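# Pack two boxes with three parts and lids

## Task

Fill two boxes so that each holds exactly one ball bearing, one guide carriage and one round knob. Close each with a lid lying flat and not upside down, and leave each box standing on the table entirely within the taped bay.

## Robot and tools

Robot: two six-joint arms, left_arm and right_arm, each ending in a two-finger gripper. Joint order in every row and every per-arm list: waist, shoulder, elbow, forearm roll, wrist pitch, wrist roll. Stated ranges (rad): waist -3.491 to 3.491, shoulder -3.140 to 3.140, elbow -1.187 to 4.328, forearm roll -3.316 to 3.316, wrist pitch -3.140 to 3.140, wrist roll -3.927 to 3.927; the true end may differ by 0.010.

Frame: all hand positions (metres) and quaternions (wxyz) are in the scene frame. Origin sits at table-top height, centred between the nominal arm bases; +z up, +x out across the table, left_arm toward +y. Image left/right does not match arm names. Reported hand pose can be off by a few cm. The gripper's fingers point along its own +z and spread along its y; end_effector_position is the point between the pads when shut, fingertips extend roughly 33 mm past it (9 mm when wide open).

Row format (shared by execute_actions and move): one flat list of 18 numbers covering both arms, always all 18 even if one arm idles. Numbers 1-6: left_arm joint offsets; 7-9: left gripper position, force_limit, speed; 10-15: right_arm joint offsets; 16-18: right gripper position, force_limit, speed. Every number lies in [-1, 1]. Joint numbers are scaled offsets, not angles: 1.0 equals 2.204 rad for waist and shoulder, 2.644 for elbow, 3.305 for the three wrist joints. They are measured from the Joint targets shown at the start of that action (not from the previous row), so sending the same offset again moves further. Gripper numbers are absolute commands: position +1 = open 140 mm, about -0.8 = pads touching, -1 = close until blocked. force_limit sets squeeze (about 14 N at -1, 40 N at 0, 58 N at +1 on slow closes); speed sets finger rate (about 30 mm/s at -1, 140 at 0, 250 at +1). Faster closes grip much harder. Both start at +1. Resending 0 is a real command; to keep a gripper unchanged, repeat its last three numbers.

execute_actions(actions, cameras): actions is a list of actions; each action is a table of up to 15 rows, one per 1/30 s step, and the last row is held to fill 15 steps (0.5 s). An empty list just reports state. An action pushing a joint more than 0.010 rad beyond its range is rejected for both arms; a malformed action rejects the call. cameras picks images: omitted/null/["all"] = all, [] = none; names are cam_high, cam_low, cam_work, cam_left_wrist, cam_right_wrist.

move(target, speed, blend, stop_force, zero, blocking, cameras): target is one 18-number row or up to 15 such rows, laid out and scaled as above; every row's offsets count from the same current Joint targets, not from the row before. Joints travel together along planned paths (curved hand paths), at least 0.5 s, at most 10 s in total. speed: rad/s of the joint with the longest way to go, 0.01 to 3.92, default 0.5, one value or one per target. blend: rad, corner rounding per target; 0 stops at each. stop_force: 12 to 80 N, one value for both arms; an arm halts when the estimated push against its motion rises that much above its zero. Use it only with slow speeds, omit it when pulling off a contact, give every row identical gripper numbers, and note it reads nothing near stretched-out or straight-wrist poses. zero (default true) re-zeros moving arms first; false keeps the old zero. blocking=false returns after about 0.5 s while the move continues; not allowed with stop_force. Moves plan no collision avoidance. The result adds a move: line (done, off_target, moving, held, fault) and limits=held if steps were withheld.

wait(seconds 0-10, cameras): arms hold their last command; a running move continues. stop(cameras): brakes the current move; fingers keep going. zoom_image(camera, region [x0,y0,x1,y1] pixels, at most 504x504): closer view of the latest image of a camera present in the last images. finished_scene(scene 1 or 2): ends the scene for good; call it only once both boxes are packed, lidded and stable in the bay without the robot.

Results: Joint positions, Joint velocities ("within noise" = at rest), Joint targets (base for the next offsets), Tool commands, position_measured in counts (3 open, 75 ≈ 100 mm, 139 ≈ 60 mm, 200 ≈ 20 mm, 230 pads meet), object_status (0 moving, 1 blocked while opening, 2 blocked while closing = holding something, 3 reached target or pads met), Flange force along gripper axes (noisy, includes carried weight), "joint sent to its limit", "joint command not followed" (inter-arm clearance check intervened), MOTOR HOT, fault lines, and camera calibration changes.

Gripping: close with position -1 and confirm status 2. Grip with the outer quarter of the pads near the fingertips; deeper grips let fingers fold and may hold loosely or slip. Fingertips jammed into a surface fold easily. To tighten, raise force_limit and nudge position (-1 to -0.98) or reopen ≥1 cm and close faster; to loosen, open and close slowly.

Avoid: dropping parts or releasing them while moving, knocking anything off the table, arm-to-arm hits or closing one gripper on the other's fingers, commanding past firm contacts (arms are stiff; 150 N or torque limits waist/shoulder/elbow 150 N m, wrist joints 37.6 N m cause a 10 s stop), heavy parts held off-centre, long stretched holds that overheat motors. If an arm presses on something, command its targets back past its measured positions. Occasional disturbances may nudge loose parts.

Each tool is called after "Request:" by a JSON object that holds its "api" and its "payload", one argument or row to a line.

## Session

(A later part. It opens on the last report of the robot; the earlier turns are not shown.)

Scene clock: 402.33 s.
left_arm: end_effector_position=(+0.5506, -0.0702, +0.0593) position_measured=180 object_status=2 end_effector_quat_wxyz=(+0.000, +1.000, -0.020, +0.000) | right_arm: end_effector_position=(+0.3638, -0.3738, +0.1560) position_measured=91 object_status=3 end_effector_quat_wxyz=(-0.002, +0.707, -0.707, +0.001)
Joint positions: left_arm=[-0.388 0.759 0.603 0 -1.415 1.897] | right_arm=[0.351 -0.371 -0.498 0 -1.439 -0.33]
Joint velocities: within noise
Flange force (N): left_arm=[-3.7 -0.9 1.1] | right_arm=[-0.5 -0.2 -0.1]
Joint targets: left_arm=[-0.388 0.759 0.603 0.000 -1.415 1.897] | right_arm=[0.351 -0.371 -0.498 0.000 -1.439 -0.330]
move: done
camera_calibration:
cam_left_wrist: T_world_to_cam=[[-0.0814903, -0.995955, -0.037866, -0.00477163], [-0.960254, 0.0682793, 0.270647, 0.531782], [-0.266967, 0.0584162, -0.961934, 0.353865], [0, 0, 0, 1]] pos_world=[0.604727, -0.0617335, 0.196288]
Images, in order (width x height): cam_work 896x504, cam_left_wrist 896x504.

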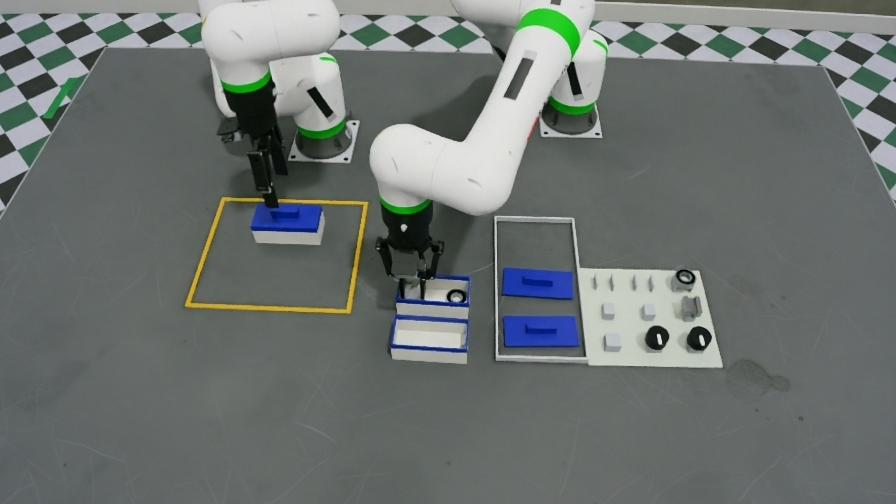

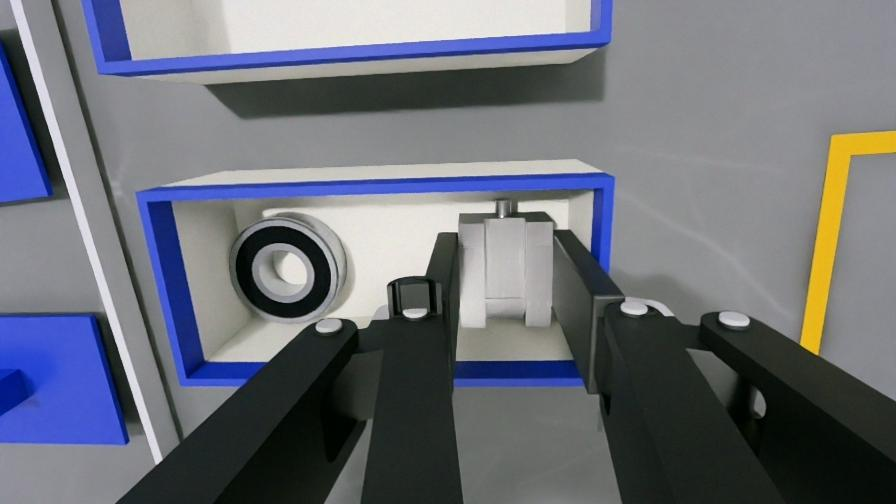

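Request:
{"api": "move", "payload": {
  "target": [0,0.00416,-0.01029,0,0.011,0,-1,-0.3,-1,0,0,0,0,0,0,0.3,0.1,-1],
  "speed": 0.03,
  "stop_force": 12,
  "cameras": ["cam_left_wrist"]
}}

Scene clock: 426.37 s.
left_arm: end_effector_position=(+0.5507, -0.0702, +0.0469) position_measured=180 object_status=2 end_effector_quat_wxyz=(+0.000, +1.000, -0.020, +0.000) | right_arm: end_effector_position=(+0.3638, -0.3738, +0.1560) position_measured=91 object_status=3 end_effector_quat_wxyz=(-0.002, +0.707, -0.707, +0.001)
Joint positions: left_arm=[-0.388 0.765 0.584 0 -1.39 1.897] | right_arm=[0.351 -0.371 -0.498 0 -1.439 -0.33]
Joint velocities: within noise
Flange force (N): left_arm=[-3.1 -2.9 -16.0] | right_arm=[-0.5 0.1 0.4]
Joint targets: left_arm=[-0.388 0.765 0.584 0.000 -1.390 1.897] | right_arm=[0.351 -0.371 -0.498 0.000 -1.439 -0.330]
move: contact (left_arm); left_arm: the wrist pitch is farthest, 0.011 rad from its target
camera_calibration:
cam_left_wrist: T_world_to_cam=[[-0.0814512, -0.995961, -0.0377864, -0.00527161], [-0.960316, 0.0682761, 0.270429, 0.535311], [-0.266757, 0.0583136, -0.961998, 0.341841], [0, 0, 0, 1]] pos_world=[0.604827, -0.0617333, 0.183888]
Images, in order (width x height): cam_left_wrist 896x504.

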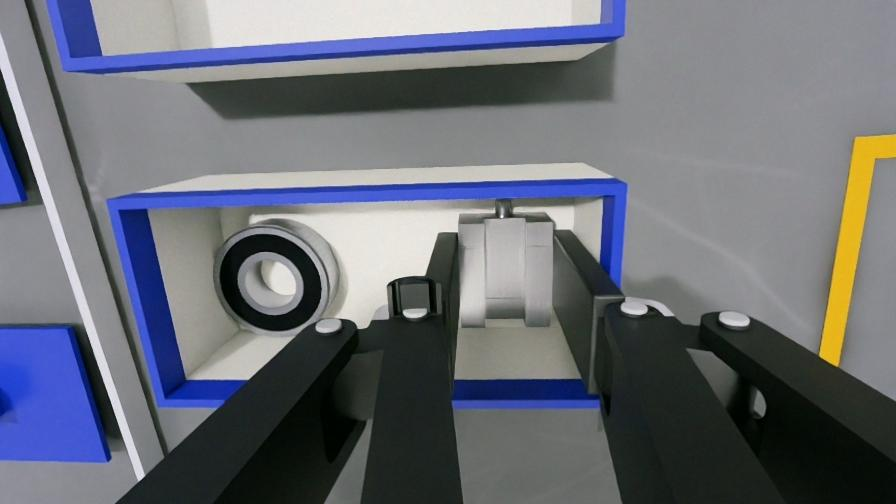

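Request:
{"api": "move", "payload": {
  "target": [
    [0,0,0,0,0,0,-0.36,-0.3,-1,0,0,0,0,0,0,0.3,0.1,-1],
    [0,-0.0104,0.0514,0,-0.048,0,-0.36,-0.3,-1,0,0,0,0,0,0,0.3,0.1,-1],
    [0.32162,-0.0136,0.06464,0,-0.06072,-0.20238,0.2,-0.3,-1,0,0,0,0,0,0,0.3,0.1,-1]
  ],
  "speed": [0.1,0.15,0.6],
  "cameras": ["cam_left_wrist","cam_work"]
}}

Scene clock: 441.50 s.
left_arm: end_effector_position=(+0.6443, +0.4187, +0.1413) position_measured=104 object_status=0 end_effector_quat_wxyz=(+0.000, +1.000, +0.000, +0.000) | right_arm: end_effector_position=(+0.3638, -0.3738, +0.1560) position_measured=91 object_status=3 end_effector_quat_wxyz=(-0.002, +0.707, -0.707, +0.001)
Joint positions: left_arm=[0.32 0.735 0.755 0 -1.591 1.228] | right_arm=[0.351 -0.371 -0.498 0 -1.439 -0.33]
Joint velocities: within noise
Flange force (N): left_arm=[-1.8 1.7 0.0] | right_arm=[-0.4 0.3 0.5]
Joint targets: left_arm=[0.320 0.735 0.755 0.000 -1.591 1.228] | right_arm=[0.351 -0.371 -0.498 0.000 -1.439 -0.330]
move: done
camera_calibration:
cam_left_wrist: T_world_to_cam=[[-0.0418833, -0.998407, -0.0378164, 0.468501], [-0.962369, 0.0301421, 0.27007, 0.583625], [-0.2685, 0.0477047, -0.962098, 0.434665], [0, 0, 0, 1]] pos_world=[0.697993, 0.429427, 0.278287]
Images, in order (width x height): cam_work 896x504, cam_left_wrist 896x504.

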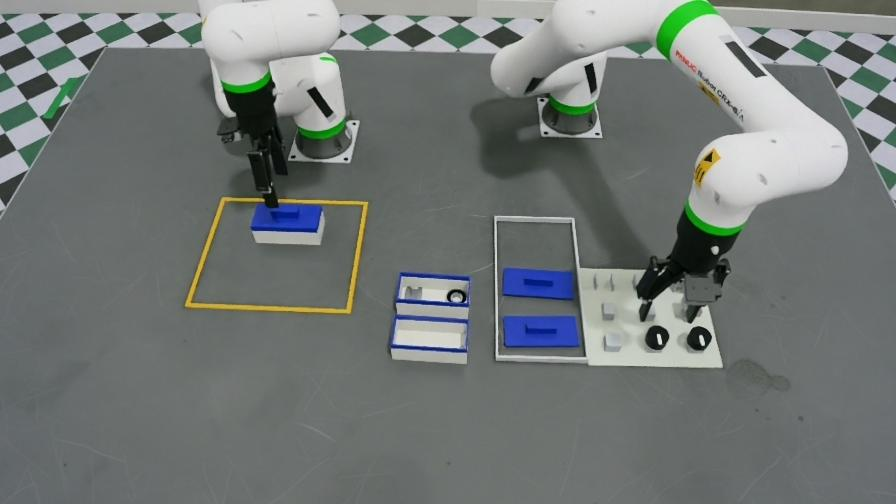

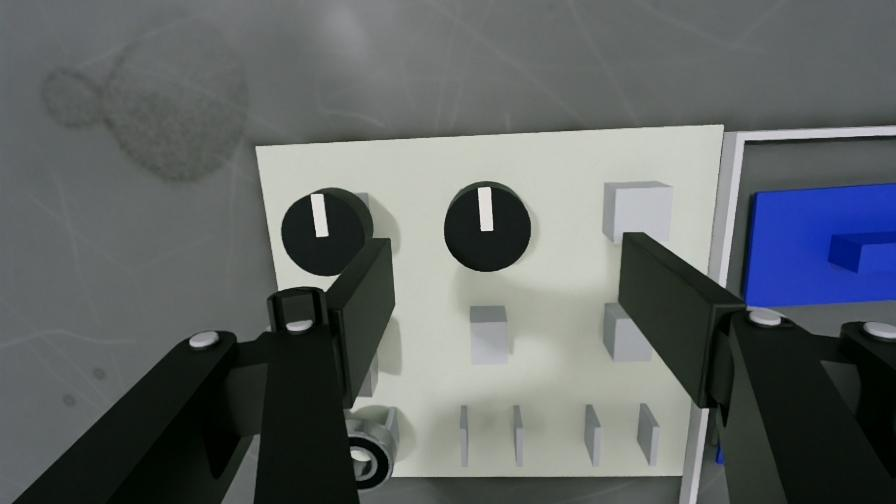

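Request:
{"api": "move", "payload": {
  "target": [
    [0.00125,0.00483,-0.04979,0,0.04305,-0.0008,0.2,-0.3,-1,0,0,0,0,0,0,0.3,0.1,-1],
    [0.00125,0.00483,-0.04979,0,0.04305,-0.0008,-1,-0.3,-1,0,0,0,0,0,0,0.3,0.1,-1],
    [0.00125,0,0,0,0,-0.0008,-1,-0.3,-1,0,0,0,0,0,0,0.3,0.1,-1],
    [-0.29553,-0.02476,-0.05102,0,0.0243,0.18498,-1,-0.3,-1,0,0,0,0,0,0,0.3,0.1,-1]
  ],
  "speed": [0.15,0.15,0.15,0.5],
  "cameras": ["cam_left_wrist","cam_work"]
}}

Scene clock: 465.57 s.
left_arm: end_effector_position=(+0.5524, -0.0283, +0.1213) position_measured=167 object_status=2 end_effector_quat_wxyz=(+0.000, +1.000, -0.020, +0.000) | right_arm: end_effector_position=(+0.3638, -0.3738, +0.1560) position_measured=91 object_status=3 end_effector_quat_wxyz=(-0.002, +0.707, -0.707, +0.001)
Joint positions: left_arm=[-0.331 0.681 0.62 0 -1.51 1.839] | right_arm=[0.351 -0.371 -0.498 0 -1.439 -0.33]
Joint velocities: within noise
Flange force (N): left_arm=[-3.2 0.1 0.5] | right_arm=[-0.3 0.0 0.1]
Joint targets: left_arm=[-0.331 0.681 0.620 0.000 -1.510 1.839] | right_arm=[0.351 -0.371 -0.498 0.000 -1.439 -0.330]
move: done
camera_calibration:
cam_left_wrist: T_world_to_cam=[[-0.0814497, -0.995961, -0.0377958, 0.03951], [-0.960342, 0.0682778, 0.270337, 0.513996], [-0.266664, 0.0583157, -0.962024, 0.411368], [0, 0, 0, 1]] pos_world=[0.606527, -0.0197333, 0.258288]
Images, in order (width x height): cam_work 896x504, cam_left_wrist 896x504.

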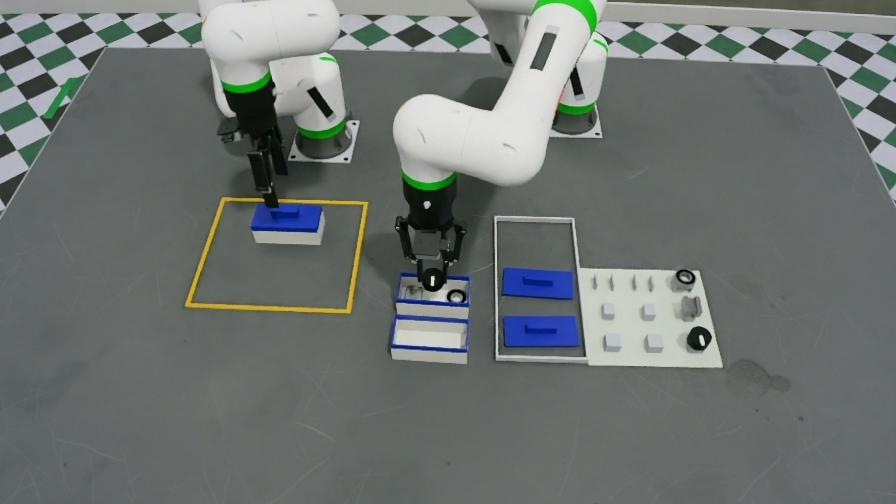

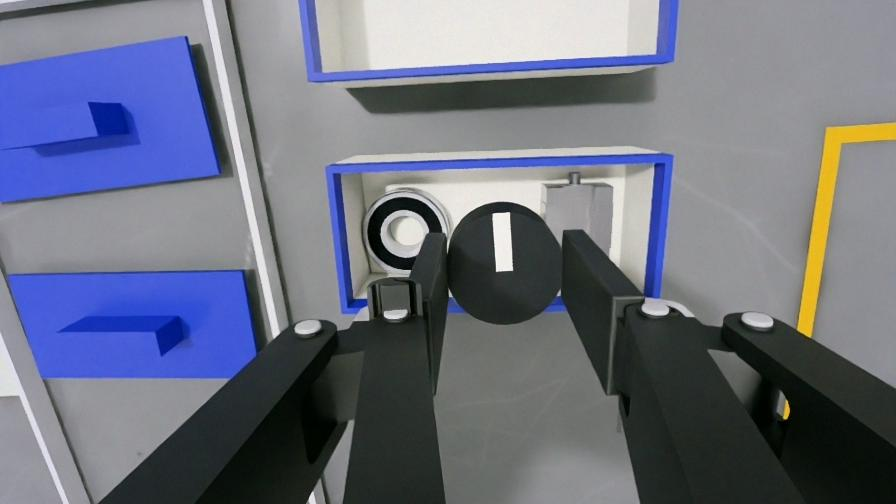

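Request:
{"api": "move", "payload": {
  "target": [0,0.00828,-0.03676,0,0.03492,0,-1,-0.3,-1,0,0,0,0,0,0,0.3,0.1,-1],
  "speed": 0.12,
  "cameras": ["cam_left_wrist"]
}}

Request:
{"api": "zoom_image", "payload": {
  "camera": "cam_left_wrist",
  "region": [250, 120, 700, 373]
}}

Scene clock: 469.83 s.
left_arm: end_effector_position=(+0.5523, -0.0284, +0.0673) position_measured=167 object_status=2 end_effector_quat_wxyz=(+0.000, +1.000, -0.020, +0.000) | right_arm: end_effector_position=(+0.3638, -0.3738, +0.1560) position_measured=91 object_status=3 end_effector_quat_wxyz=(-0.002, +0.707, -0.707, +0.001)
Joint positions: left_arm=[-0.331 0.699 0.523 0 -1.395 1.839] | right_arm=[0.351 -0.371 -0.498 0 -1.439 -0.33]
Joint velocities: within noise
Flange force (N): left_arm=[-3.9 -1.2 0.7] | right_arm=[-0.2 -0.1 0.5]
Joint targets: left_arm=[-0.331 0.699 0.523 0.000 -1.395 1.839] | right_arm=[0.351 -0.371 -0.498 0.000 -1.439 -0.330]
move: done
camera_calibration:
cam_left_wrist: T_world_to_cam=[[-0.0815396, -0.995954, -0.0377691, 0.0374107], [-0.960334, 0.0683713, 0.270342, 0.528501], [-0.266665, 0.0583145, -0.962023, 0.359399], [0, 0, 0, 1]] pos_world=[0.606427, -0.0198332, 0.204288]
Images, in order (width x height): cam_left_wrist 896x504.

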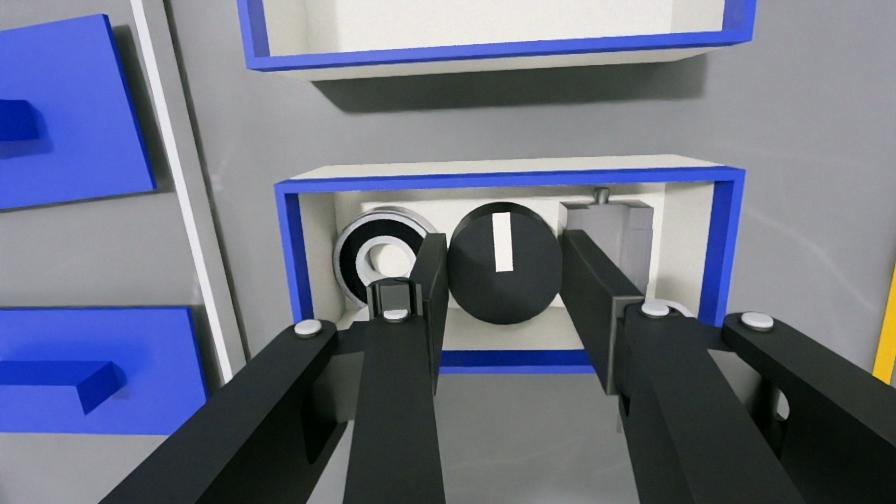

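Scaled by 1.120 from the camera's 896x504 image, which has a finer 1280x720 frame.

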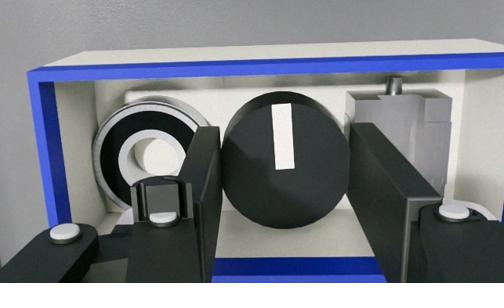

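Request:
{"api": "move", "payload": {
  "target": [0,0.001,-0.0042,0,0.004,0,-1,-0.3,-1,0,0,0,0,0,0,0.3,0.1,-1],
  "speed": 0.03,
  "stop_force": 12,
  "cameras": ["cam_left_wrist"]
}}

Request:
{"api": "zoom_image", "payload": {
  "camera": "cam_left_wrist",
  "region": [380, 180, 660, 340]
}}

Request:
{"api": "zoom_image", "payload": {
  "camera": "cam_left_wrist",
  "region": [530, 180, 650, 250]
}}

Scene clock: 493.33 s.
left_arm: end_effector_position=(+0.5519, -0.0282, +0.0610) position_measured=167 object_status=2 end_effector_quat_wxyz=(+0.000, +1.000, -0.020, +0.000) | right_arm: end_effector_position=(+0.3638, -0.3738, +0.1560) position_measured=91 object_status=3 end_effector_quat_wxyz=(-0.002, +0.707, -0.707, +0.001)
Joint positions: left_arm=[-0.331 0.701 0.512 0 -1.382 1.839] | right_arm=[0.351 -0.371 -0.498 0 -1.439 -0.33]
Joint velocities: within noise
Flange force (N): left_arm=[-1.1 0.0 -0.3] | right_arm=[-0.4 0.0 0.2]
Joint targets: left_arm=[-0.331 0.701 0.512 0.000 -1.382 1.839] | right_arm=[0.351 -0.371 -0.498 0.000 -1.439 -0.330]
move: done
camera_calibration:
cam_left_wrist: T_world_to_cam=[[-0.0814512, -0.995961, -0.0377864, 0.0371974], [-0.960316, 0.0682761, 0.270429, 0.529879], [-0.266757, 0.0583136, -0.961998, 0.353303], [0, 0, 0, 1]] pos_world=[0.606127, -0.0197333, 0.197988]
Images, in order (width x height): cam_left_wrist 896x504.

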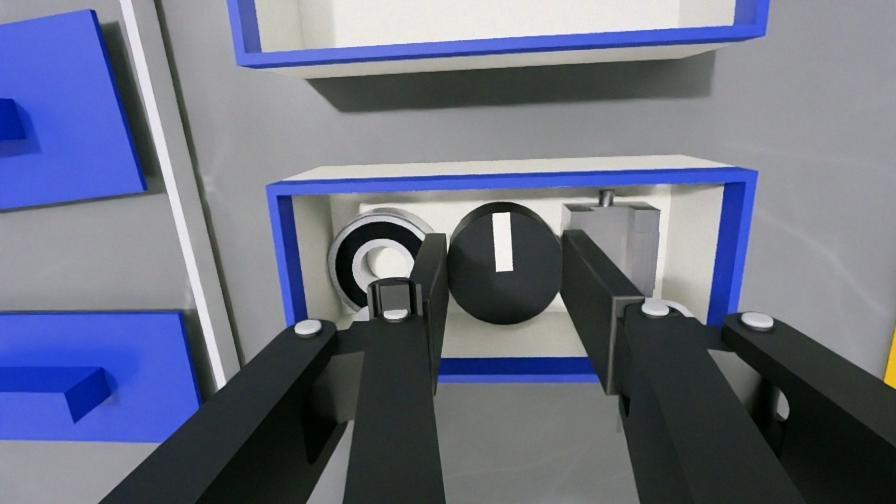

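Scaled by 1.800 from the camera's 896x504 image, which has a finer 1280x720 frame.

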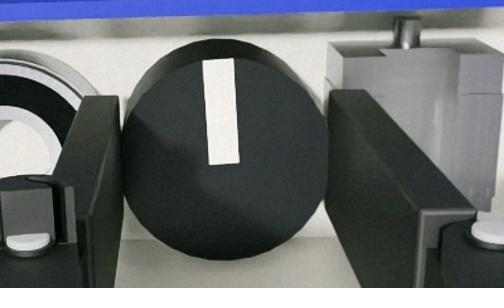

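Scaled by 4.200 from the camera's 896x504 image, which has a finer 1280x720 frame.

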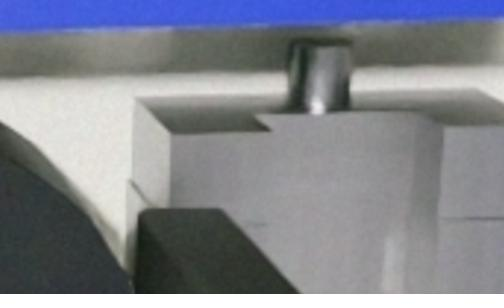

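Request:
{"api": "move", "payload": {
  "target": [0,0.0018,-0.0078,0,0.0075,0,-1,-0.3,-1,0,0,0,0,0,0,0.3,0.1,-1],
  "speed": 0.03,
  "stop_force": 12,
  "cameras": ["cam_left_wrist"]
}}

Request:
{"api": "zoom_image", "payload": {
  "camera": "cam_left_wrist",
  "region": [380, 180, 660, 340]
}}

Scene clock: 500.43 s.
left_arm: end_effector_position=(+0.5516, -0.0281, +0.0545) position_measured=167 object_status=2 end_effector_quat_wxyz=(+0.000, +1.000, -0.020, +0.000) | right_arm: end_effector_position=(+0.3638, -0.3738, +0.1560) position_measured=91 object_status=3 end_effector_quat_wxyz=(-0.002, +0.707, -0.707, +0.001)
Joint positions: left_arm=[-0.331 0.703 0.5 0 -1.367 1.839] | right_arm=[0.351 -0.371 -0.498 0 -1.439 -0.33]
Joint velocities: within noise
Flange force (N): left_arm=[-4.5 -4.0 -21.7] | right_arm=[-0.5 0.2 0.5]
Joint targets: left_arm=[-0.331 0.703 0.500 0.000 -1.367 1.839] | right_arm=[0.351 -0.371 -0.498 0.000 -1.439 -0.330]
move: contact (left_arm)
camera_calibration:
cam_left_wrist: T_world_to_cam=[[-0.0815005, -0.99596, -0.0376895, 0.0370342], [-0.960395, 0.0683681, 0.270123, 0.531327], [-0.266455, 0.058212, -0.962088, 0.346865], [0, 0, 0, 1]] pos_world=[0.605726, -0.019633, 0.191587]
Images, in order (width x height): cam_left_wrist 896x504.

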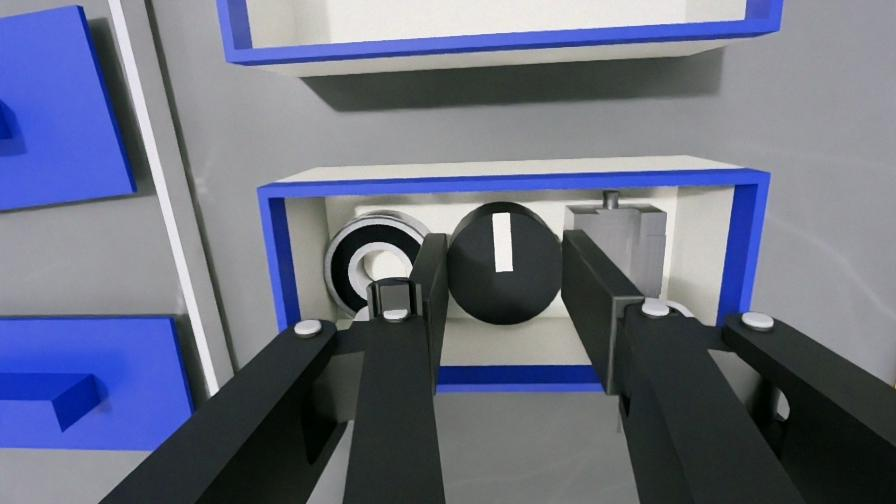

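Scaled by 1.800 from the camera's 896x504 image, which has a finer 1280x720 frame.

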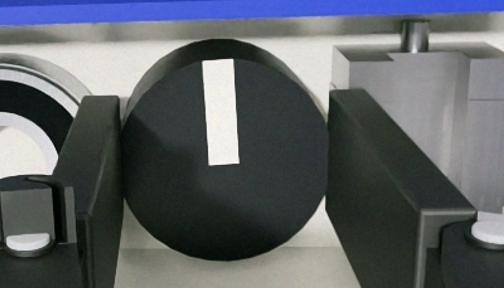

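Request:
{"api": "move", "payload": {
  "target": [
    [0,0,0,0,0,0,-0.2,-0.3,-1,0,0,0,0,0,0,0.3,0.1,-1],
    [0,-0.01023,0.04539,0,-0.04337,0,-0.2,-0.3,-1,0,0,0,0,0,0,0.3,0.1,-1],
    [0.15007,-0.15932,-0.11983,0,-0.01063,-0.5814,-0.2,-0.3,-1,0,0,0,0,0,0,0.3,0.1,-1]
  ],
  "speed": [0.1,0.15,0.6],
  "cameras": ["cam_left_wrist","cam_work"]
}}

Request:
{"api": "zoom_image", "payload": {
  "camera": "cam_work",
  "region": [380, 250, 500, 330]
}}

Scene clock: 520.70 s.
left_arm: end_effector_position=(+0.5047, +0.1867, +0.1411) position_measured=154 object_status=3 end_effector_quat_wxyz=(+0.000, +0.686, -0.728, +0.000) | right_arm: end_effector_position=(+0.3638, -0.3738, +0.1560) position_measured=91 object_status=3 end_effector_quat_wxyz=(-0.002, +0.707, -0.707, +0.001)
Joint positions: left_arm=[0 0.352 0.183 0 -1.403 -0.083] | right_arm=[0.351 -0.371 -0.498 0 -1.439 -0.33]
Joint velocities: within noise
Flange force (N): left_arm=[0.0 1.2 -0.1] | right_arm=[-0.4 -0.2 0.4]
Joint targets: left_arm=[0.000 0.352 0.183 0.000 -1.403 -0.083] | right_arm=[0.351 -0.371 -0.498 0.000 -1.439 -0.330]
move: done
camera_calibration:
cam_left_wrist: T_world_to_cam=[[-0.994111, 0.101632, -0.0375972, 0.506068], [0.0878299, 0.958906, 0.269788, -0.247041], [0.0634713, 0.264897, -0.962186, 0.200077], [0, 0, 0, 1]] pos_world=[0.512087, 0.132456, 0.278187]
Images, in order (width x height): cam_work 896x504, cam_left_wrist 896x504.

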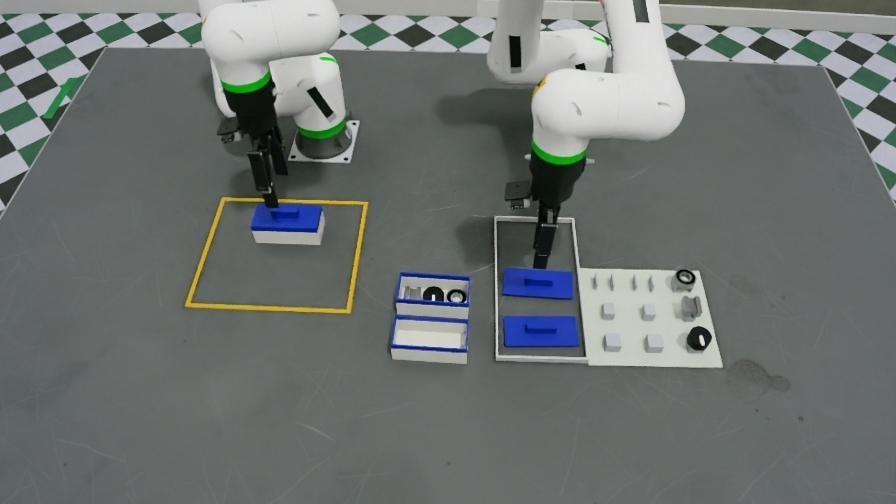

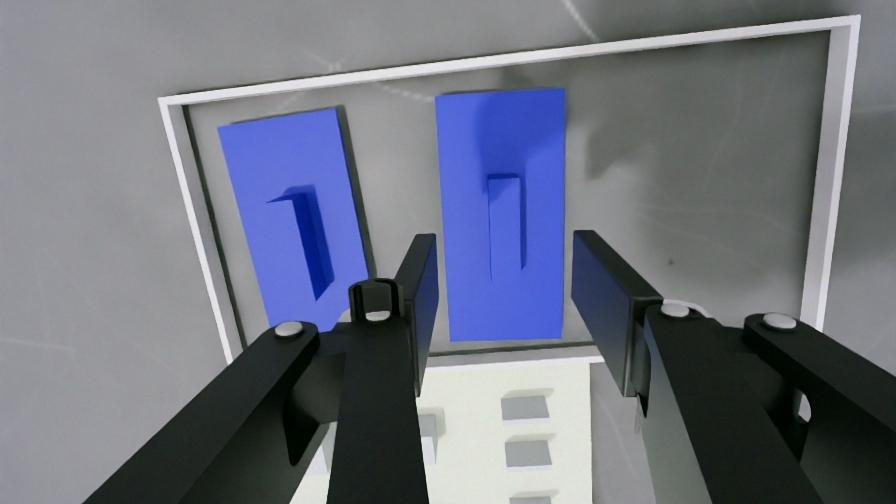

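Scaled by 4.200 from the camera's 896x504 image, which has a finer 1280x720 frame.

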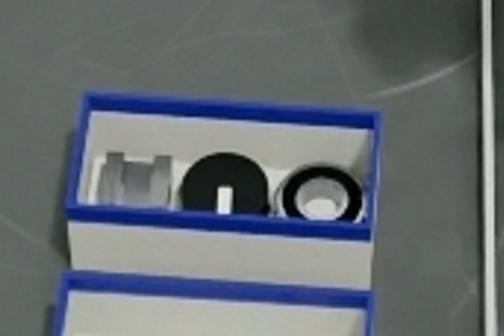

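Request:
{"api": "move", "payload": {
  "target": [
    [0.00296,-0.00071,-0.02774,0,0.02172,0.0004,-0.2,-0.3,-1,0,0,0,0,0,0,0.3,0.1,-1],
    [0.00296,0.01819,-0.05883,0,0.0592,0.0004,-0.2,-0.3,-1,0,0,0,0,0,0,0.3,0.1,-1]
  ],
  "speed": [0.15,0.12],
  "cameras": ["cam_left_wrist"]
}}

Scene clock: 542.13 s.
left_arm: end_effector_position=(+0.4986, +0.1902, +0.0541) position_measured=154 object_status=3 end_effector_quat_wxyz=(+0.000, +0.689, -0.725, +0.000) | right_arm: end_effector_position=(+0.3638, -0.3738, +0.1560) position_measured=91 object_status=3 end_effector_quat_wxyz=(-0.002, +0.707, -0.707, +0.001)
Joint positions: left_arm=[0.006 0.392 0.028 0 -1.207 -0.081] | right_arm=[0.351 -0.371 -0.498 0 -1.439 -0.33]
Joint velocities: within noise
Flange force (N): left_arm=[1.2 2.2 -0.7] | right_arm=[-0.5 0.3 0.3]
Joint targets: left_arm=[0.006 0.392 0.028 0.000 -1.207 -0.081] | right_arm=[0.351 -0.371 -0.498 0.000 -1.439 -0.330]
move: done
camera_calibration:
cam_left_wrist: T_world_to_cam=[[-0.994881, 0.0937583, -0.0376856, 0.498344], [0.0802068, 0.959554, 0.269859, -0.222681], [0.0614629, 0.265455, -0.962162, 0.116731], [0, 0, 0, 1]] pos_world=[0.506479, 0.135963, 0.191187]
Images, in order (width x height): cam_left_wrist 896x504.

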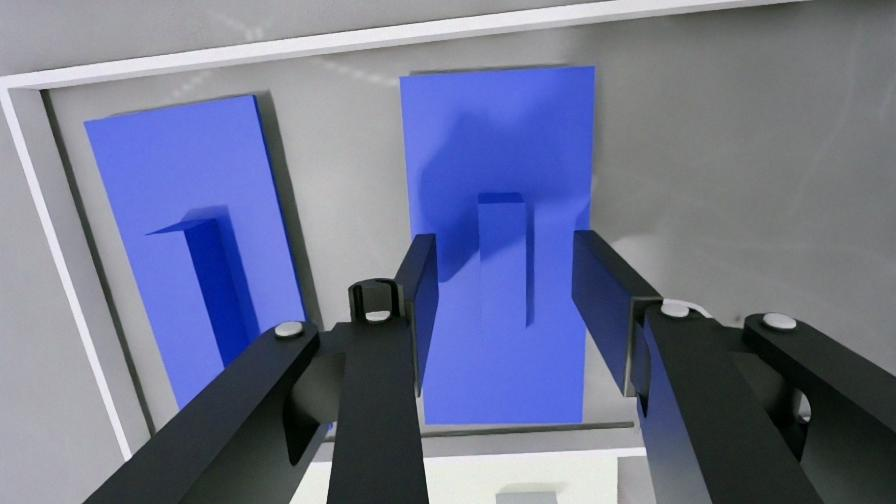

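Request:
{"api": "move", "payload": {
  "target": [
    [0,0,0,0,0,0,-1,0,-1,0,0,0,0,0,0,0.3,0.1,-1],
    [0,-0.02565,0.05059,0,-0.05758,0,-1,0,-1,0,0,0,0,0,0,0.3,0.1,-1]
  ],
  "speed": [0.1,0.12],
  "cameras": ["cam_left_wrist"]
}}

Scene clock: 548.97 s.
left_arm: end_effector_position=(+0.4987, +0.1902, +0.1411) position_measured=208 object_status=2 end_effector_quat_wxyz=(+0.000, +0.689, -0.725, +0.000) | right_arm: end_effector_position=(+0.3638, -0.3738, +0.1560) position_measured=91 object_status=3 end_effector_quat_wxyz=(-0.002, +0.707, -0.707, +0.001)
Joint positions: left_arm=[0.006 0.336 0.162 0 -1.397 -0.081] | right_arm=[0.351 -0.371 -0.498 0 -1.439 -0.33]
Joint velocities: within noise
Flange force (N): left_arm=[1.0 1.1 0.2] | right_arm=[-0.3 0.0 0.1]
Joint targets: left_arm=[0.006 0.336 0.162 0.000 -1.397 -0.081] | right_arm=[0.351 -0.371 -0.498 0.000 -1.439 -0.330]
move: done
camera_calibration:
cam_left_wrist: T_world_to_cam=[[-0.99488, 0.0938246, -0.0375727, 0.501681], [0.0803069, 0.959572, 0.269764, -0.246193], [0.0613643, 0.265366, -0.962193, 0.200504], [0, 0, 0, 1]] pos_world=[0.506579, 0.135963, 0.278187]
Images, in order (width x height): cam_left_wrist 896x504.

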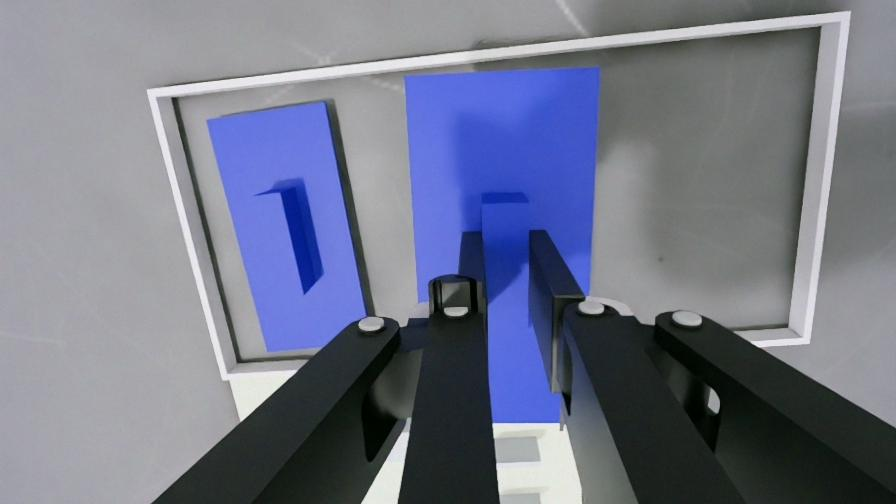

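Request:
{"api": "move", "payload": {
  "target": [
    [-0.15453,0.16173,0.19797,0,-0.05052,0.10668,-1,0,-1,0,0,0,0,0,0,0.3,0.1,-1],
    [-0.15453,0.16328,0.17539,0,-0.03143,0.10668,-1,0,-1,0,0,0,0,0,0,0.3,0.1,-1]
  ],
  "speed": [0.4,0.12],
  "cameras": ["cam_work","cam_left_wrist"]
}}

Request:
{"api": "zoom_image", "payload": {
  "camera": "cam_work",
  "region": [385, 245, 485, 325]
}}

Scene clock: 560.60 s.
left_arm: end_effector_position=(+0.5553, -0.0317, +0.1131) position_measured=208 object_status=2 end_effector_quat_wxyz=(+0.000, +0.693, -0.721, +0.000) | right_arm: end_effector_position=(+0.3638, -0.3738, +0.1560) position_measured=91 object_status=3 end_effector_quat_wxyz=(-0.002, +0.707, -0.707, +0.001)
Joint positions: left_arm=[-0.334 0.696 0.625 0 -1.501 0.271] | right_arm=[0.351 -0.371 -0.498 0 -1.439 -0.33]
Joint velocities: within noise
Flange force (N): left_arm=[0.4 2.5 0.8] | right_arm=[-0.8 -0.2 0.2]
Joint targets: left_arm=[-0.334 0.696 0.625 0.000 -1.501 0.271] | right_arm=[0.351 -0.371 -0.498 0.000 -1.439 -0.330]
move: done
camera_calibration:
cam_left_wrist: T_world_to_cam=[[-0.995933, 0.08188, -0.037586, 0.578005], [0.0687659, 0.960387, 0.270052, -0.0239115], [0.058209, 0.266369, -0.962112, 0.230747], [0, 0, 0, 1]] pos_world=[0.563868, -0.0858266, 0.250187]
Images, in order (width x height): cam_work 896x504, cam_left_wrist 896x504.

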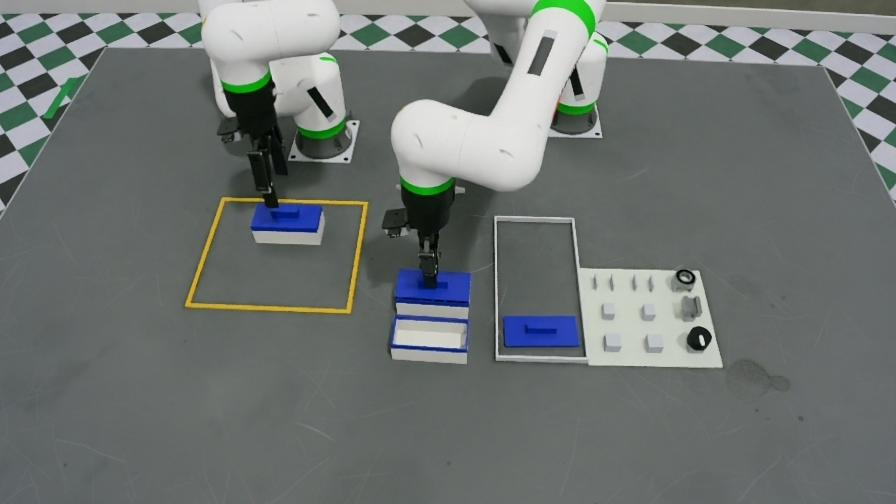

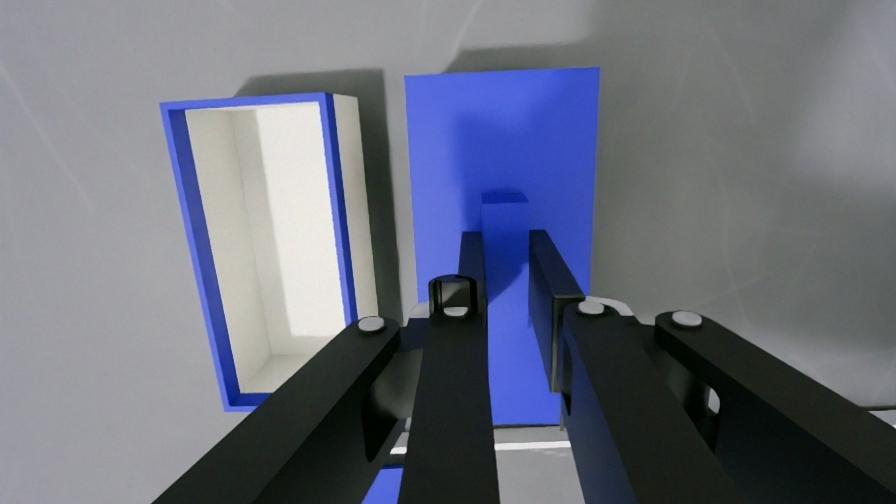

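Scaled by 5.040 from the camera's 896x504 image, which has a finer 1280x720 frame.

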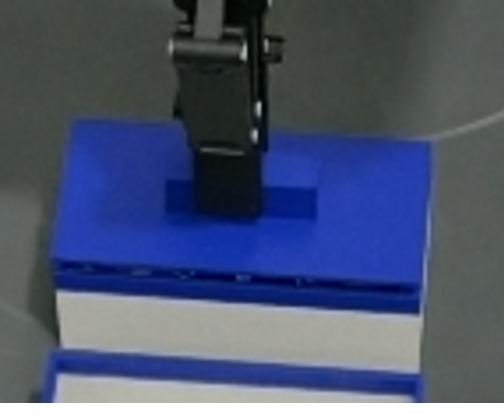

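Request:
{"api": "move", "payload": {
  "target": [-0.0004,-0.00672,-0.00898,0,0.0027,-0.00638,-1,0,-1,0,0,0,0,0,0,0.3,0.1,-1],
  "speed": 0.08,
  "cameras": ["cam_work"]
}}

Request:
{"api": "zoom_image", "payload": {
  "camera": "cam_work",
  "region": [385, 245, 485, 325]
}}

Request:
{"api": "zoom_image", "payload": {
  "camera": "cam_work",
  "region": [390, 285, 480, 325]
}}

Scene clock: 575.57 s.
left_arm: end_effector_position=(+0.5503, -0.0307, +0.1132) position_measured=208 object_status=2 end_effector_quat_wxyz=(+0.000, +0.685, -0.728, +0.000) | right_arm: end_effector_position=(+0.3638, -0.3738, +0.1560) position_measured=91 object_status=3 end_effector_quat_wxyz=(-0.002, +0.707, -0.707, +0.001)
Joint positions: left_arm=[-0.335 0.681 0.602 0 -1.492 0.25] | right_arm=[0.351 -0.371 -0.498 0 -1.439 -0.33]
Joint velocities: within noise
Flange force (N): left_arm=[-0.5 3.0 0.8] | right_arm=[-0.3 0.2 0.2]
Joint targets: left_arm=[-0.335 0.681 0.602 0.000 -1.492 0.250] | right_arm=[0.351 -0.371 -0.498 0.000 -1.439 -0.330]
move: done
Images, in order (width x height): cam_work 896x504.

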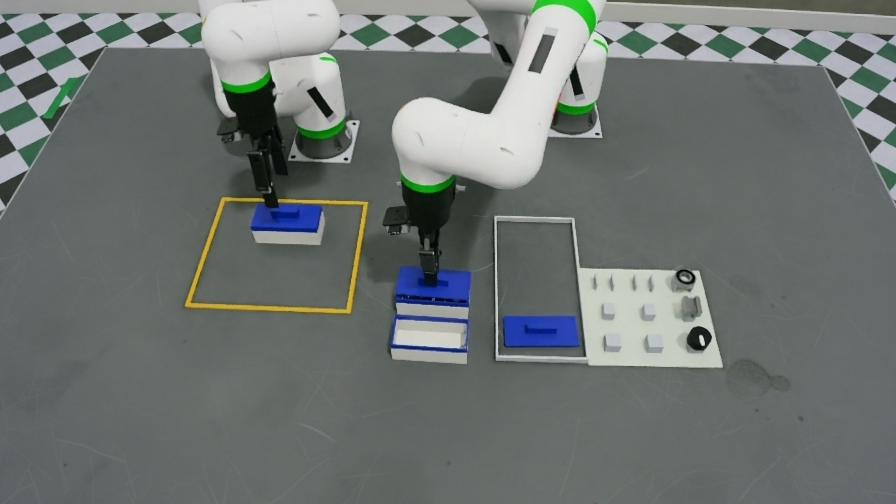

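Scaled by 5.040 from the camera's 896x504 image, which has a finer 1280x720 frame.

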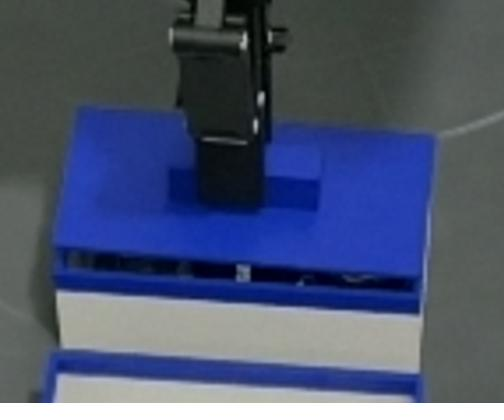

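Scaled by 5.600 from the camera's 896x504 image, which has a finer 1280x720 frame.

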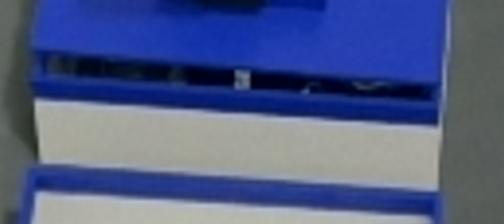

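Request:
{"api": "move", "payload": {
  "target": [
    [0.0001,0.00148,0.00197,0,-0.0006,0,-1,0,-1,0,0,0,0,0,0,0.3,0.1,-1],
    [0.0001,0.00359,-0.01021,0,0.01057,0,-1,0,-1,0,0,0,0,0,0,0.3,0.1,-1]
  ],
  "speed": 0.02,
  "stop_force": 12,
  "cameras": ["cam_work"]
}}

Request:
{"api": "zoom_image", "payload": {
  "camera": "cam_work",
  "region": [385, 245, 485, 325]
}}

Scene clock: 583.37 s.
left_arm: end_effector_position=(+0.5514, -0.0309, +0.1012) position_measured=208 object_status=2 end_effector_quat_wxyz=(+0.000, +0.685, -0.728, +0.000) | right_arm: end_effector_position=(+0.3638, -0.3738, +0.1560) position_measured=91 object_status=3 end_effector_quat_wxyz=(-0.002, +0.707, -0.707, +0.001)
Joint positions: left_arm=[-0.335 0.687 0.584 0 -1.468 0.25] | right_arm=[0.351 -0.371 -0.498 0 -1.439 -0.33]
Joint velocities: within noise
Flange force (N): left_arm=[-4.8 7.4 -19.8] | right_arm=[-0.3 -0.1 0.2]
Joint targets: left_arm=[-0.335 0.687 0.584 0.000 -1.468 0.250] | right_arm=[0.351 -0.371 -0.498 0.000 -1.439 -0.330]
move: contact (left_arm); path passed 1 of 2 targets; left_arm: the wrist pitch is farthest, 0.011 rad from its target
Images, in order (width x height): cam_work 896x504.

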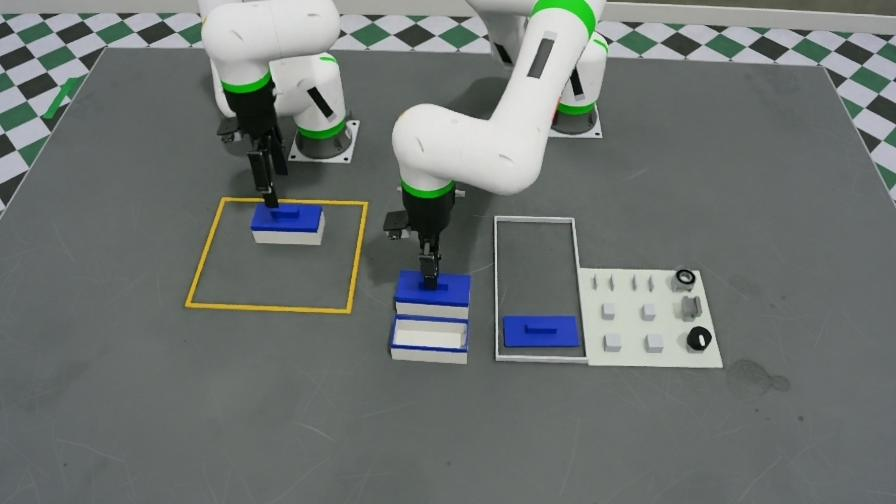

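Scaled by 5.040 from the camera's 896x504 image, which has a finer 1280x720 frame.

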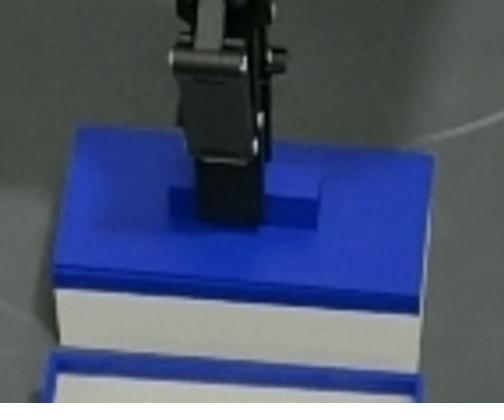

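Request:
{"api": "move", "payload": {
  "target": [
    [0,0,0,0,0,0,-0.33,0,-1,0,0,0,0,0,0,0.3,0.1,-1],
    [0,-0.0031,0.0395,0,-0.0337,0,-0.33,0,-1,0,0,0,0,0,0,0.3,0.1,-1],
    [0.35,-0.0031,0.0395,0,-0.0337,0,-0.33,0,-1,0,0,0,0,0,0,0.3,0.1,-1]
  ],
  "speed": [0.1,0.12,0.6],
  "cameras": ["cam_work"]
}}

Request:
{"api": "zoom_image", "payload": {
  "camera": "cam_work",
  "region": [385, 245, 485, 325]
}}

Scene clock: 593.97 s.
left_arm: end_effector_position=(+0.6107, +0.4922, +0.1508) position_measured=171 object_status=3 end_effector_quat_wxyz=(+0.000, +0.909, -0.417, +0.000) | right_arm: end_effector_position=(+0.3638, -0.3738, +0.1560) position_measured=91 object_status=3 end_effector_quat_wxyz=(-0.002, +0.707, -0.707, +0.001)
Joint positions: left_arm=[0.436 0.68 0.689 0 -1.58 0.25] | right_arm=[0.351 -0.371 -0.498 0 -1.439 -0.33]
Joint velocities: within noise
Flange force (N): left_arm=[-0.5 3.3 0.8] | right_arm=[-0.2 0.0 0.0]
Joint targets: left_arm=[0.436 0.680 0.689 0.000 -1.580 0.250] | right_arm=[0.351 -0.371 -0.498 0.000 -1.439 -0.330]
move: done
Images, in order (width x height): cam_work 896x504.

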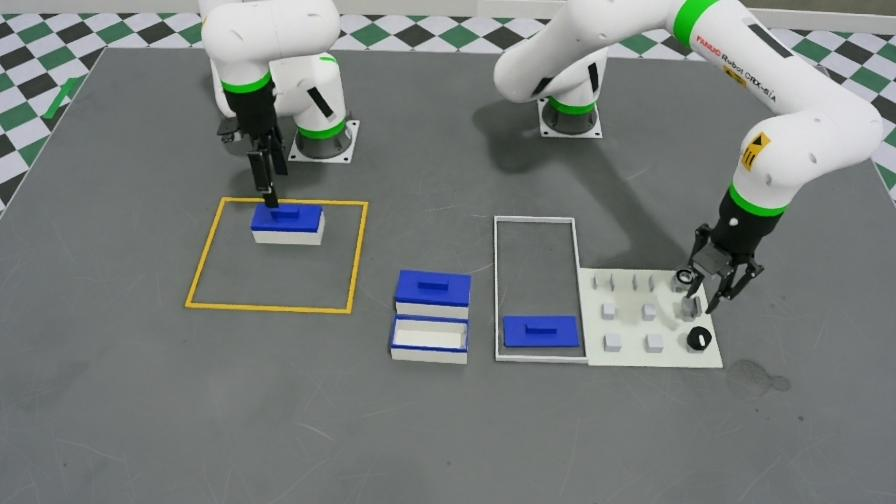

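Scaled by 5.040 from the camera's 896x504 image, which has a finer 1280x720 frame.

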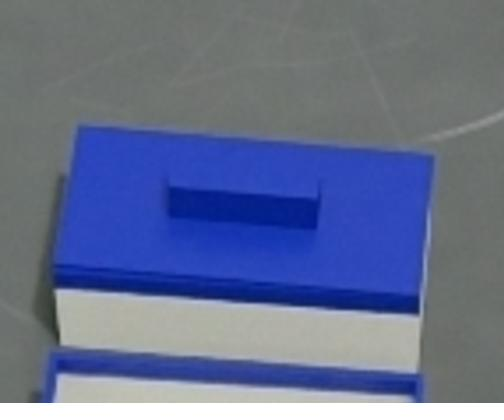

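Request:
{"api": "move", "payload": {
  "target": [0,0,0,0,0,0,-0.33,0,-1,0.20507,0.33206,0.2711,0,0.00311,-0.14868,0.43,0.1,-1],
  "speed": 0.5,
  "cameras": ["cam_right_wrist"]
}}

Scene clock: 608.57 s.
left_arm: end_effector_position=(+0.6107, +0.4922, +0.1508) position_measured=171 object_status=3 end_effector_quat_wxyz=(+0.000, +0.909, -0.417, +0.000) | right_arm: end_effector_position=(+0.5536, -0.0317, +0.1514) position_measured=75 object_status=3 end_effector_quat_wxyz=(+0.000, +0.693, -0.721, +0.000)
Joint positions: left_arm=[0.436 0.68 0.689 0 -1.58 0.25] | right_arm=[0.803 0.36 0.218 0 -1.429 -0.821]
Joint velocities: within noise
Flange force (N): left_arm=[0.4 1.6 0.0] | right_arm=[-2.1 -3.5 0.6]
Joint targets: left_arm=[0.436 0.680 0.689 0.000 -1.580 0.250] | right_arm=[0.803 0.360 0.218 0.000 -1.429 -0.821]
move: done
camera_calibration:
cam_right_wrist: T_world_to_cam=[[-0.999263, 0.0276618, 0.0266138, 0.554694], [0.0335063, 0.966852, 0.253131, -0.00809248], [-0.0187295, 0.253836, -0.967066, 0.305601], [0, 0, 0, 1]] pos_world=[0.56028, -0.0850922, 0.282822]
Images, in order (width x height): cam_right_wrist 896x504.

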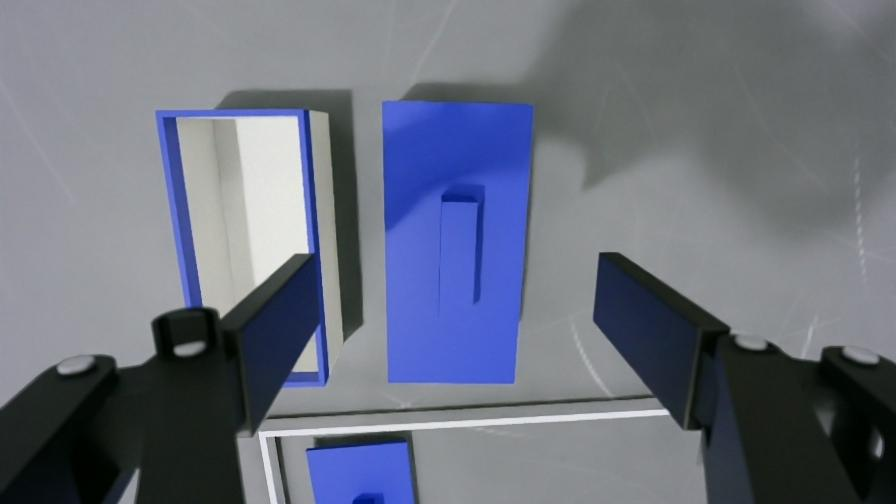

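Request:
{"api": "move", "payload": {
  "target": [
    [0,0,0,0,0,0,-0.33,0,-1,0,0.02535,-0.05634,0,0.06198,0,0.4,0.1,-1],
    [0,0,0,0,0,0,-0.33,0,-1,0,0.02535,-0.05634,0,0.06198,0,-1,0.1,-1]
  ],
  "speed": 0.12,
  "cameras": ["cam_right_wrist"]
}}

Scene clock: 621.63 s.
left_arm: end_effector_position=(+0.6107, +0.4923, +0.1508) position_measured=171 object_status=3 end_effector_quat_wxyz=(+0.000, +0.909, -0.417, +0.000) | right_arm: end_effector_position=(+0.5535, -0.0317, +0.0573) position_measured=126 object_status=0 end_effector_quat_wxyz=(+0.000, +0.693, -0.721, +0.000)
Joint positions: left_arm=[0.436 0.68 0.689 0 -1.58 0.25] | right_arm=[0.803 0.416 0.069 0 -1.224 -0.821]
Joint velocities: within noise
Flange force (N): left_arm=[-0.3 3.2 0.9] | right_arm=[-2.8 -3.1 -7.0]
Joint targets: left_arm=[0.436 0.680 0.689 0.000 -1.580 0.250] | right_arm=[0.803 0.416 0.069 0.000 -1.224 -0.821]
move: done
camera_calibration:
cam_right_wrist: T_world_to_cam=[[-0.999263, 0.0276585, 0.0266129, 0.557098], [0.0335029, 0.966852, 0.253131, 0.0157324], [-0.0187295, 0.253836, -0.967066, 0.214598], [0, 0, 0, 1]] pos_world=[0.56018, -0.0850922, 0.188722]
Images, in order (width x height): cam_right_wrist 896x504.

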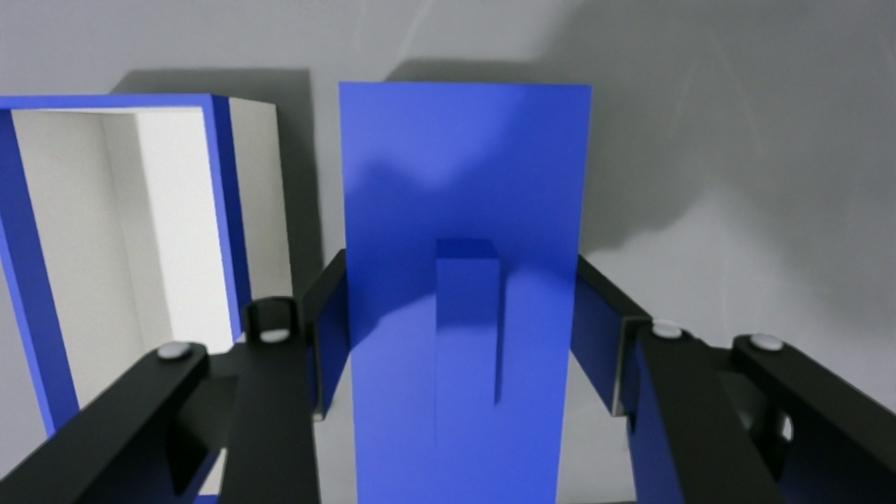

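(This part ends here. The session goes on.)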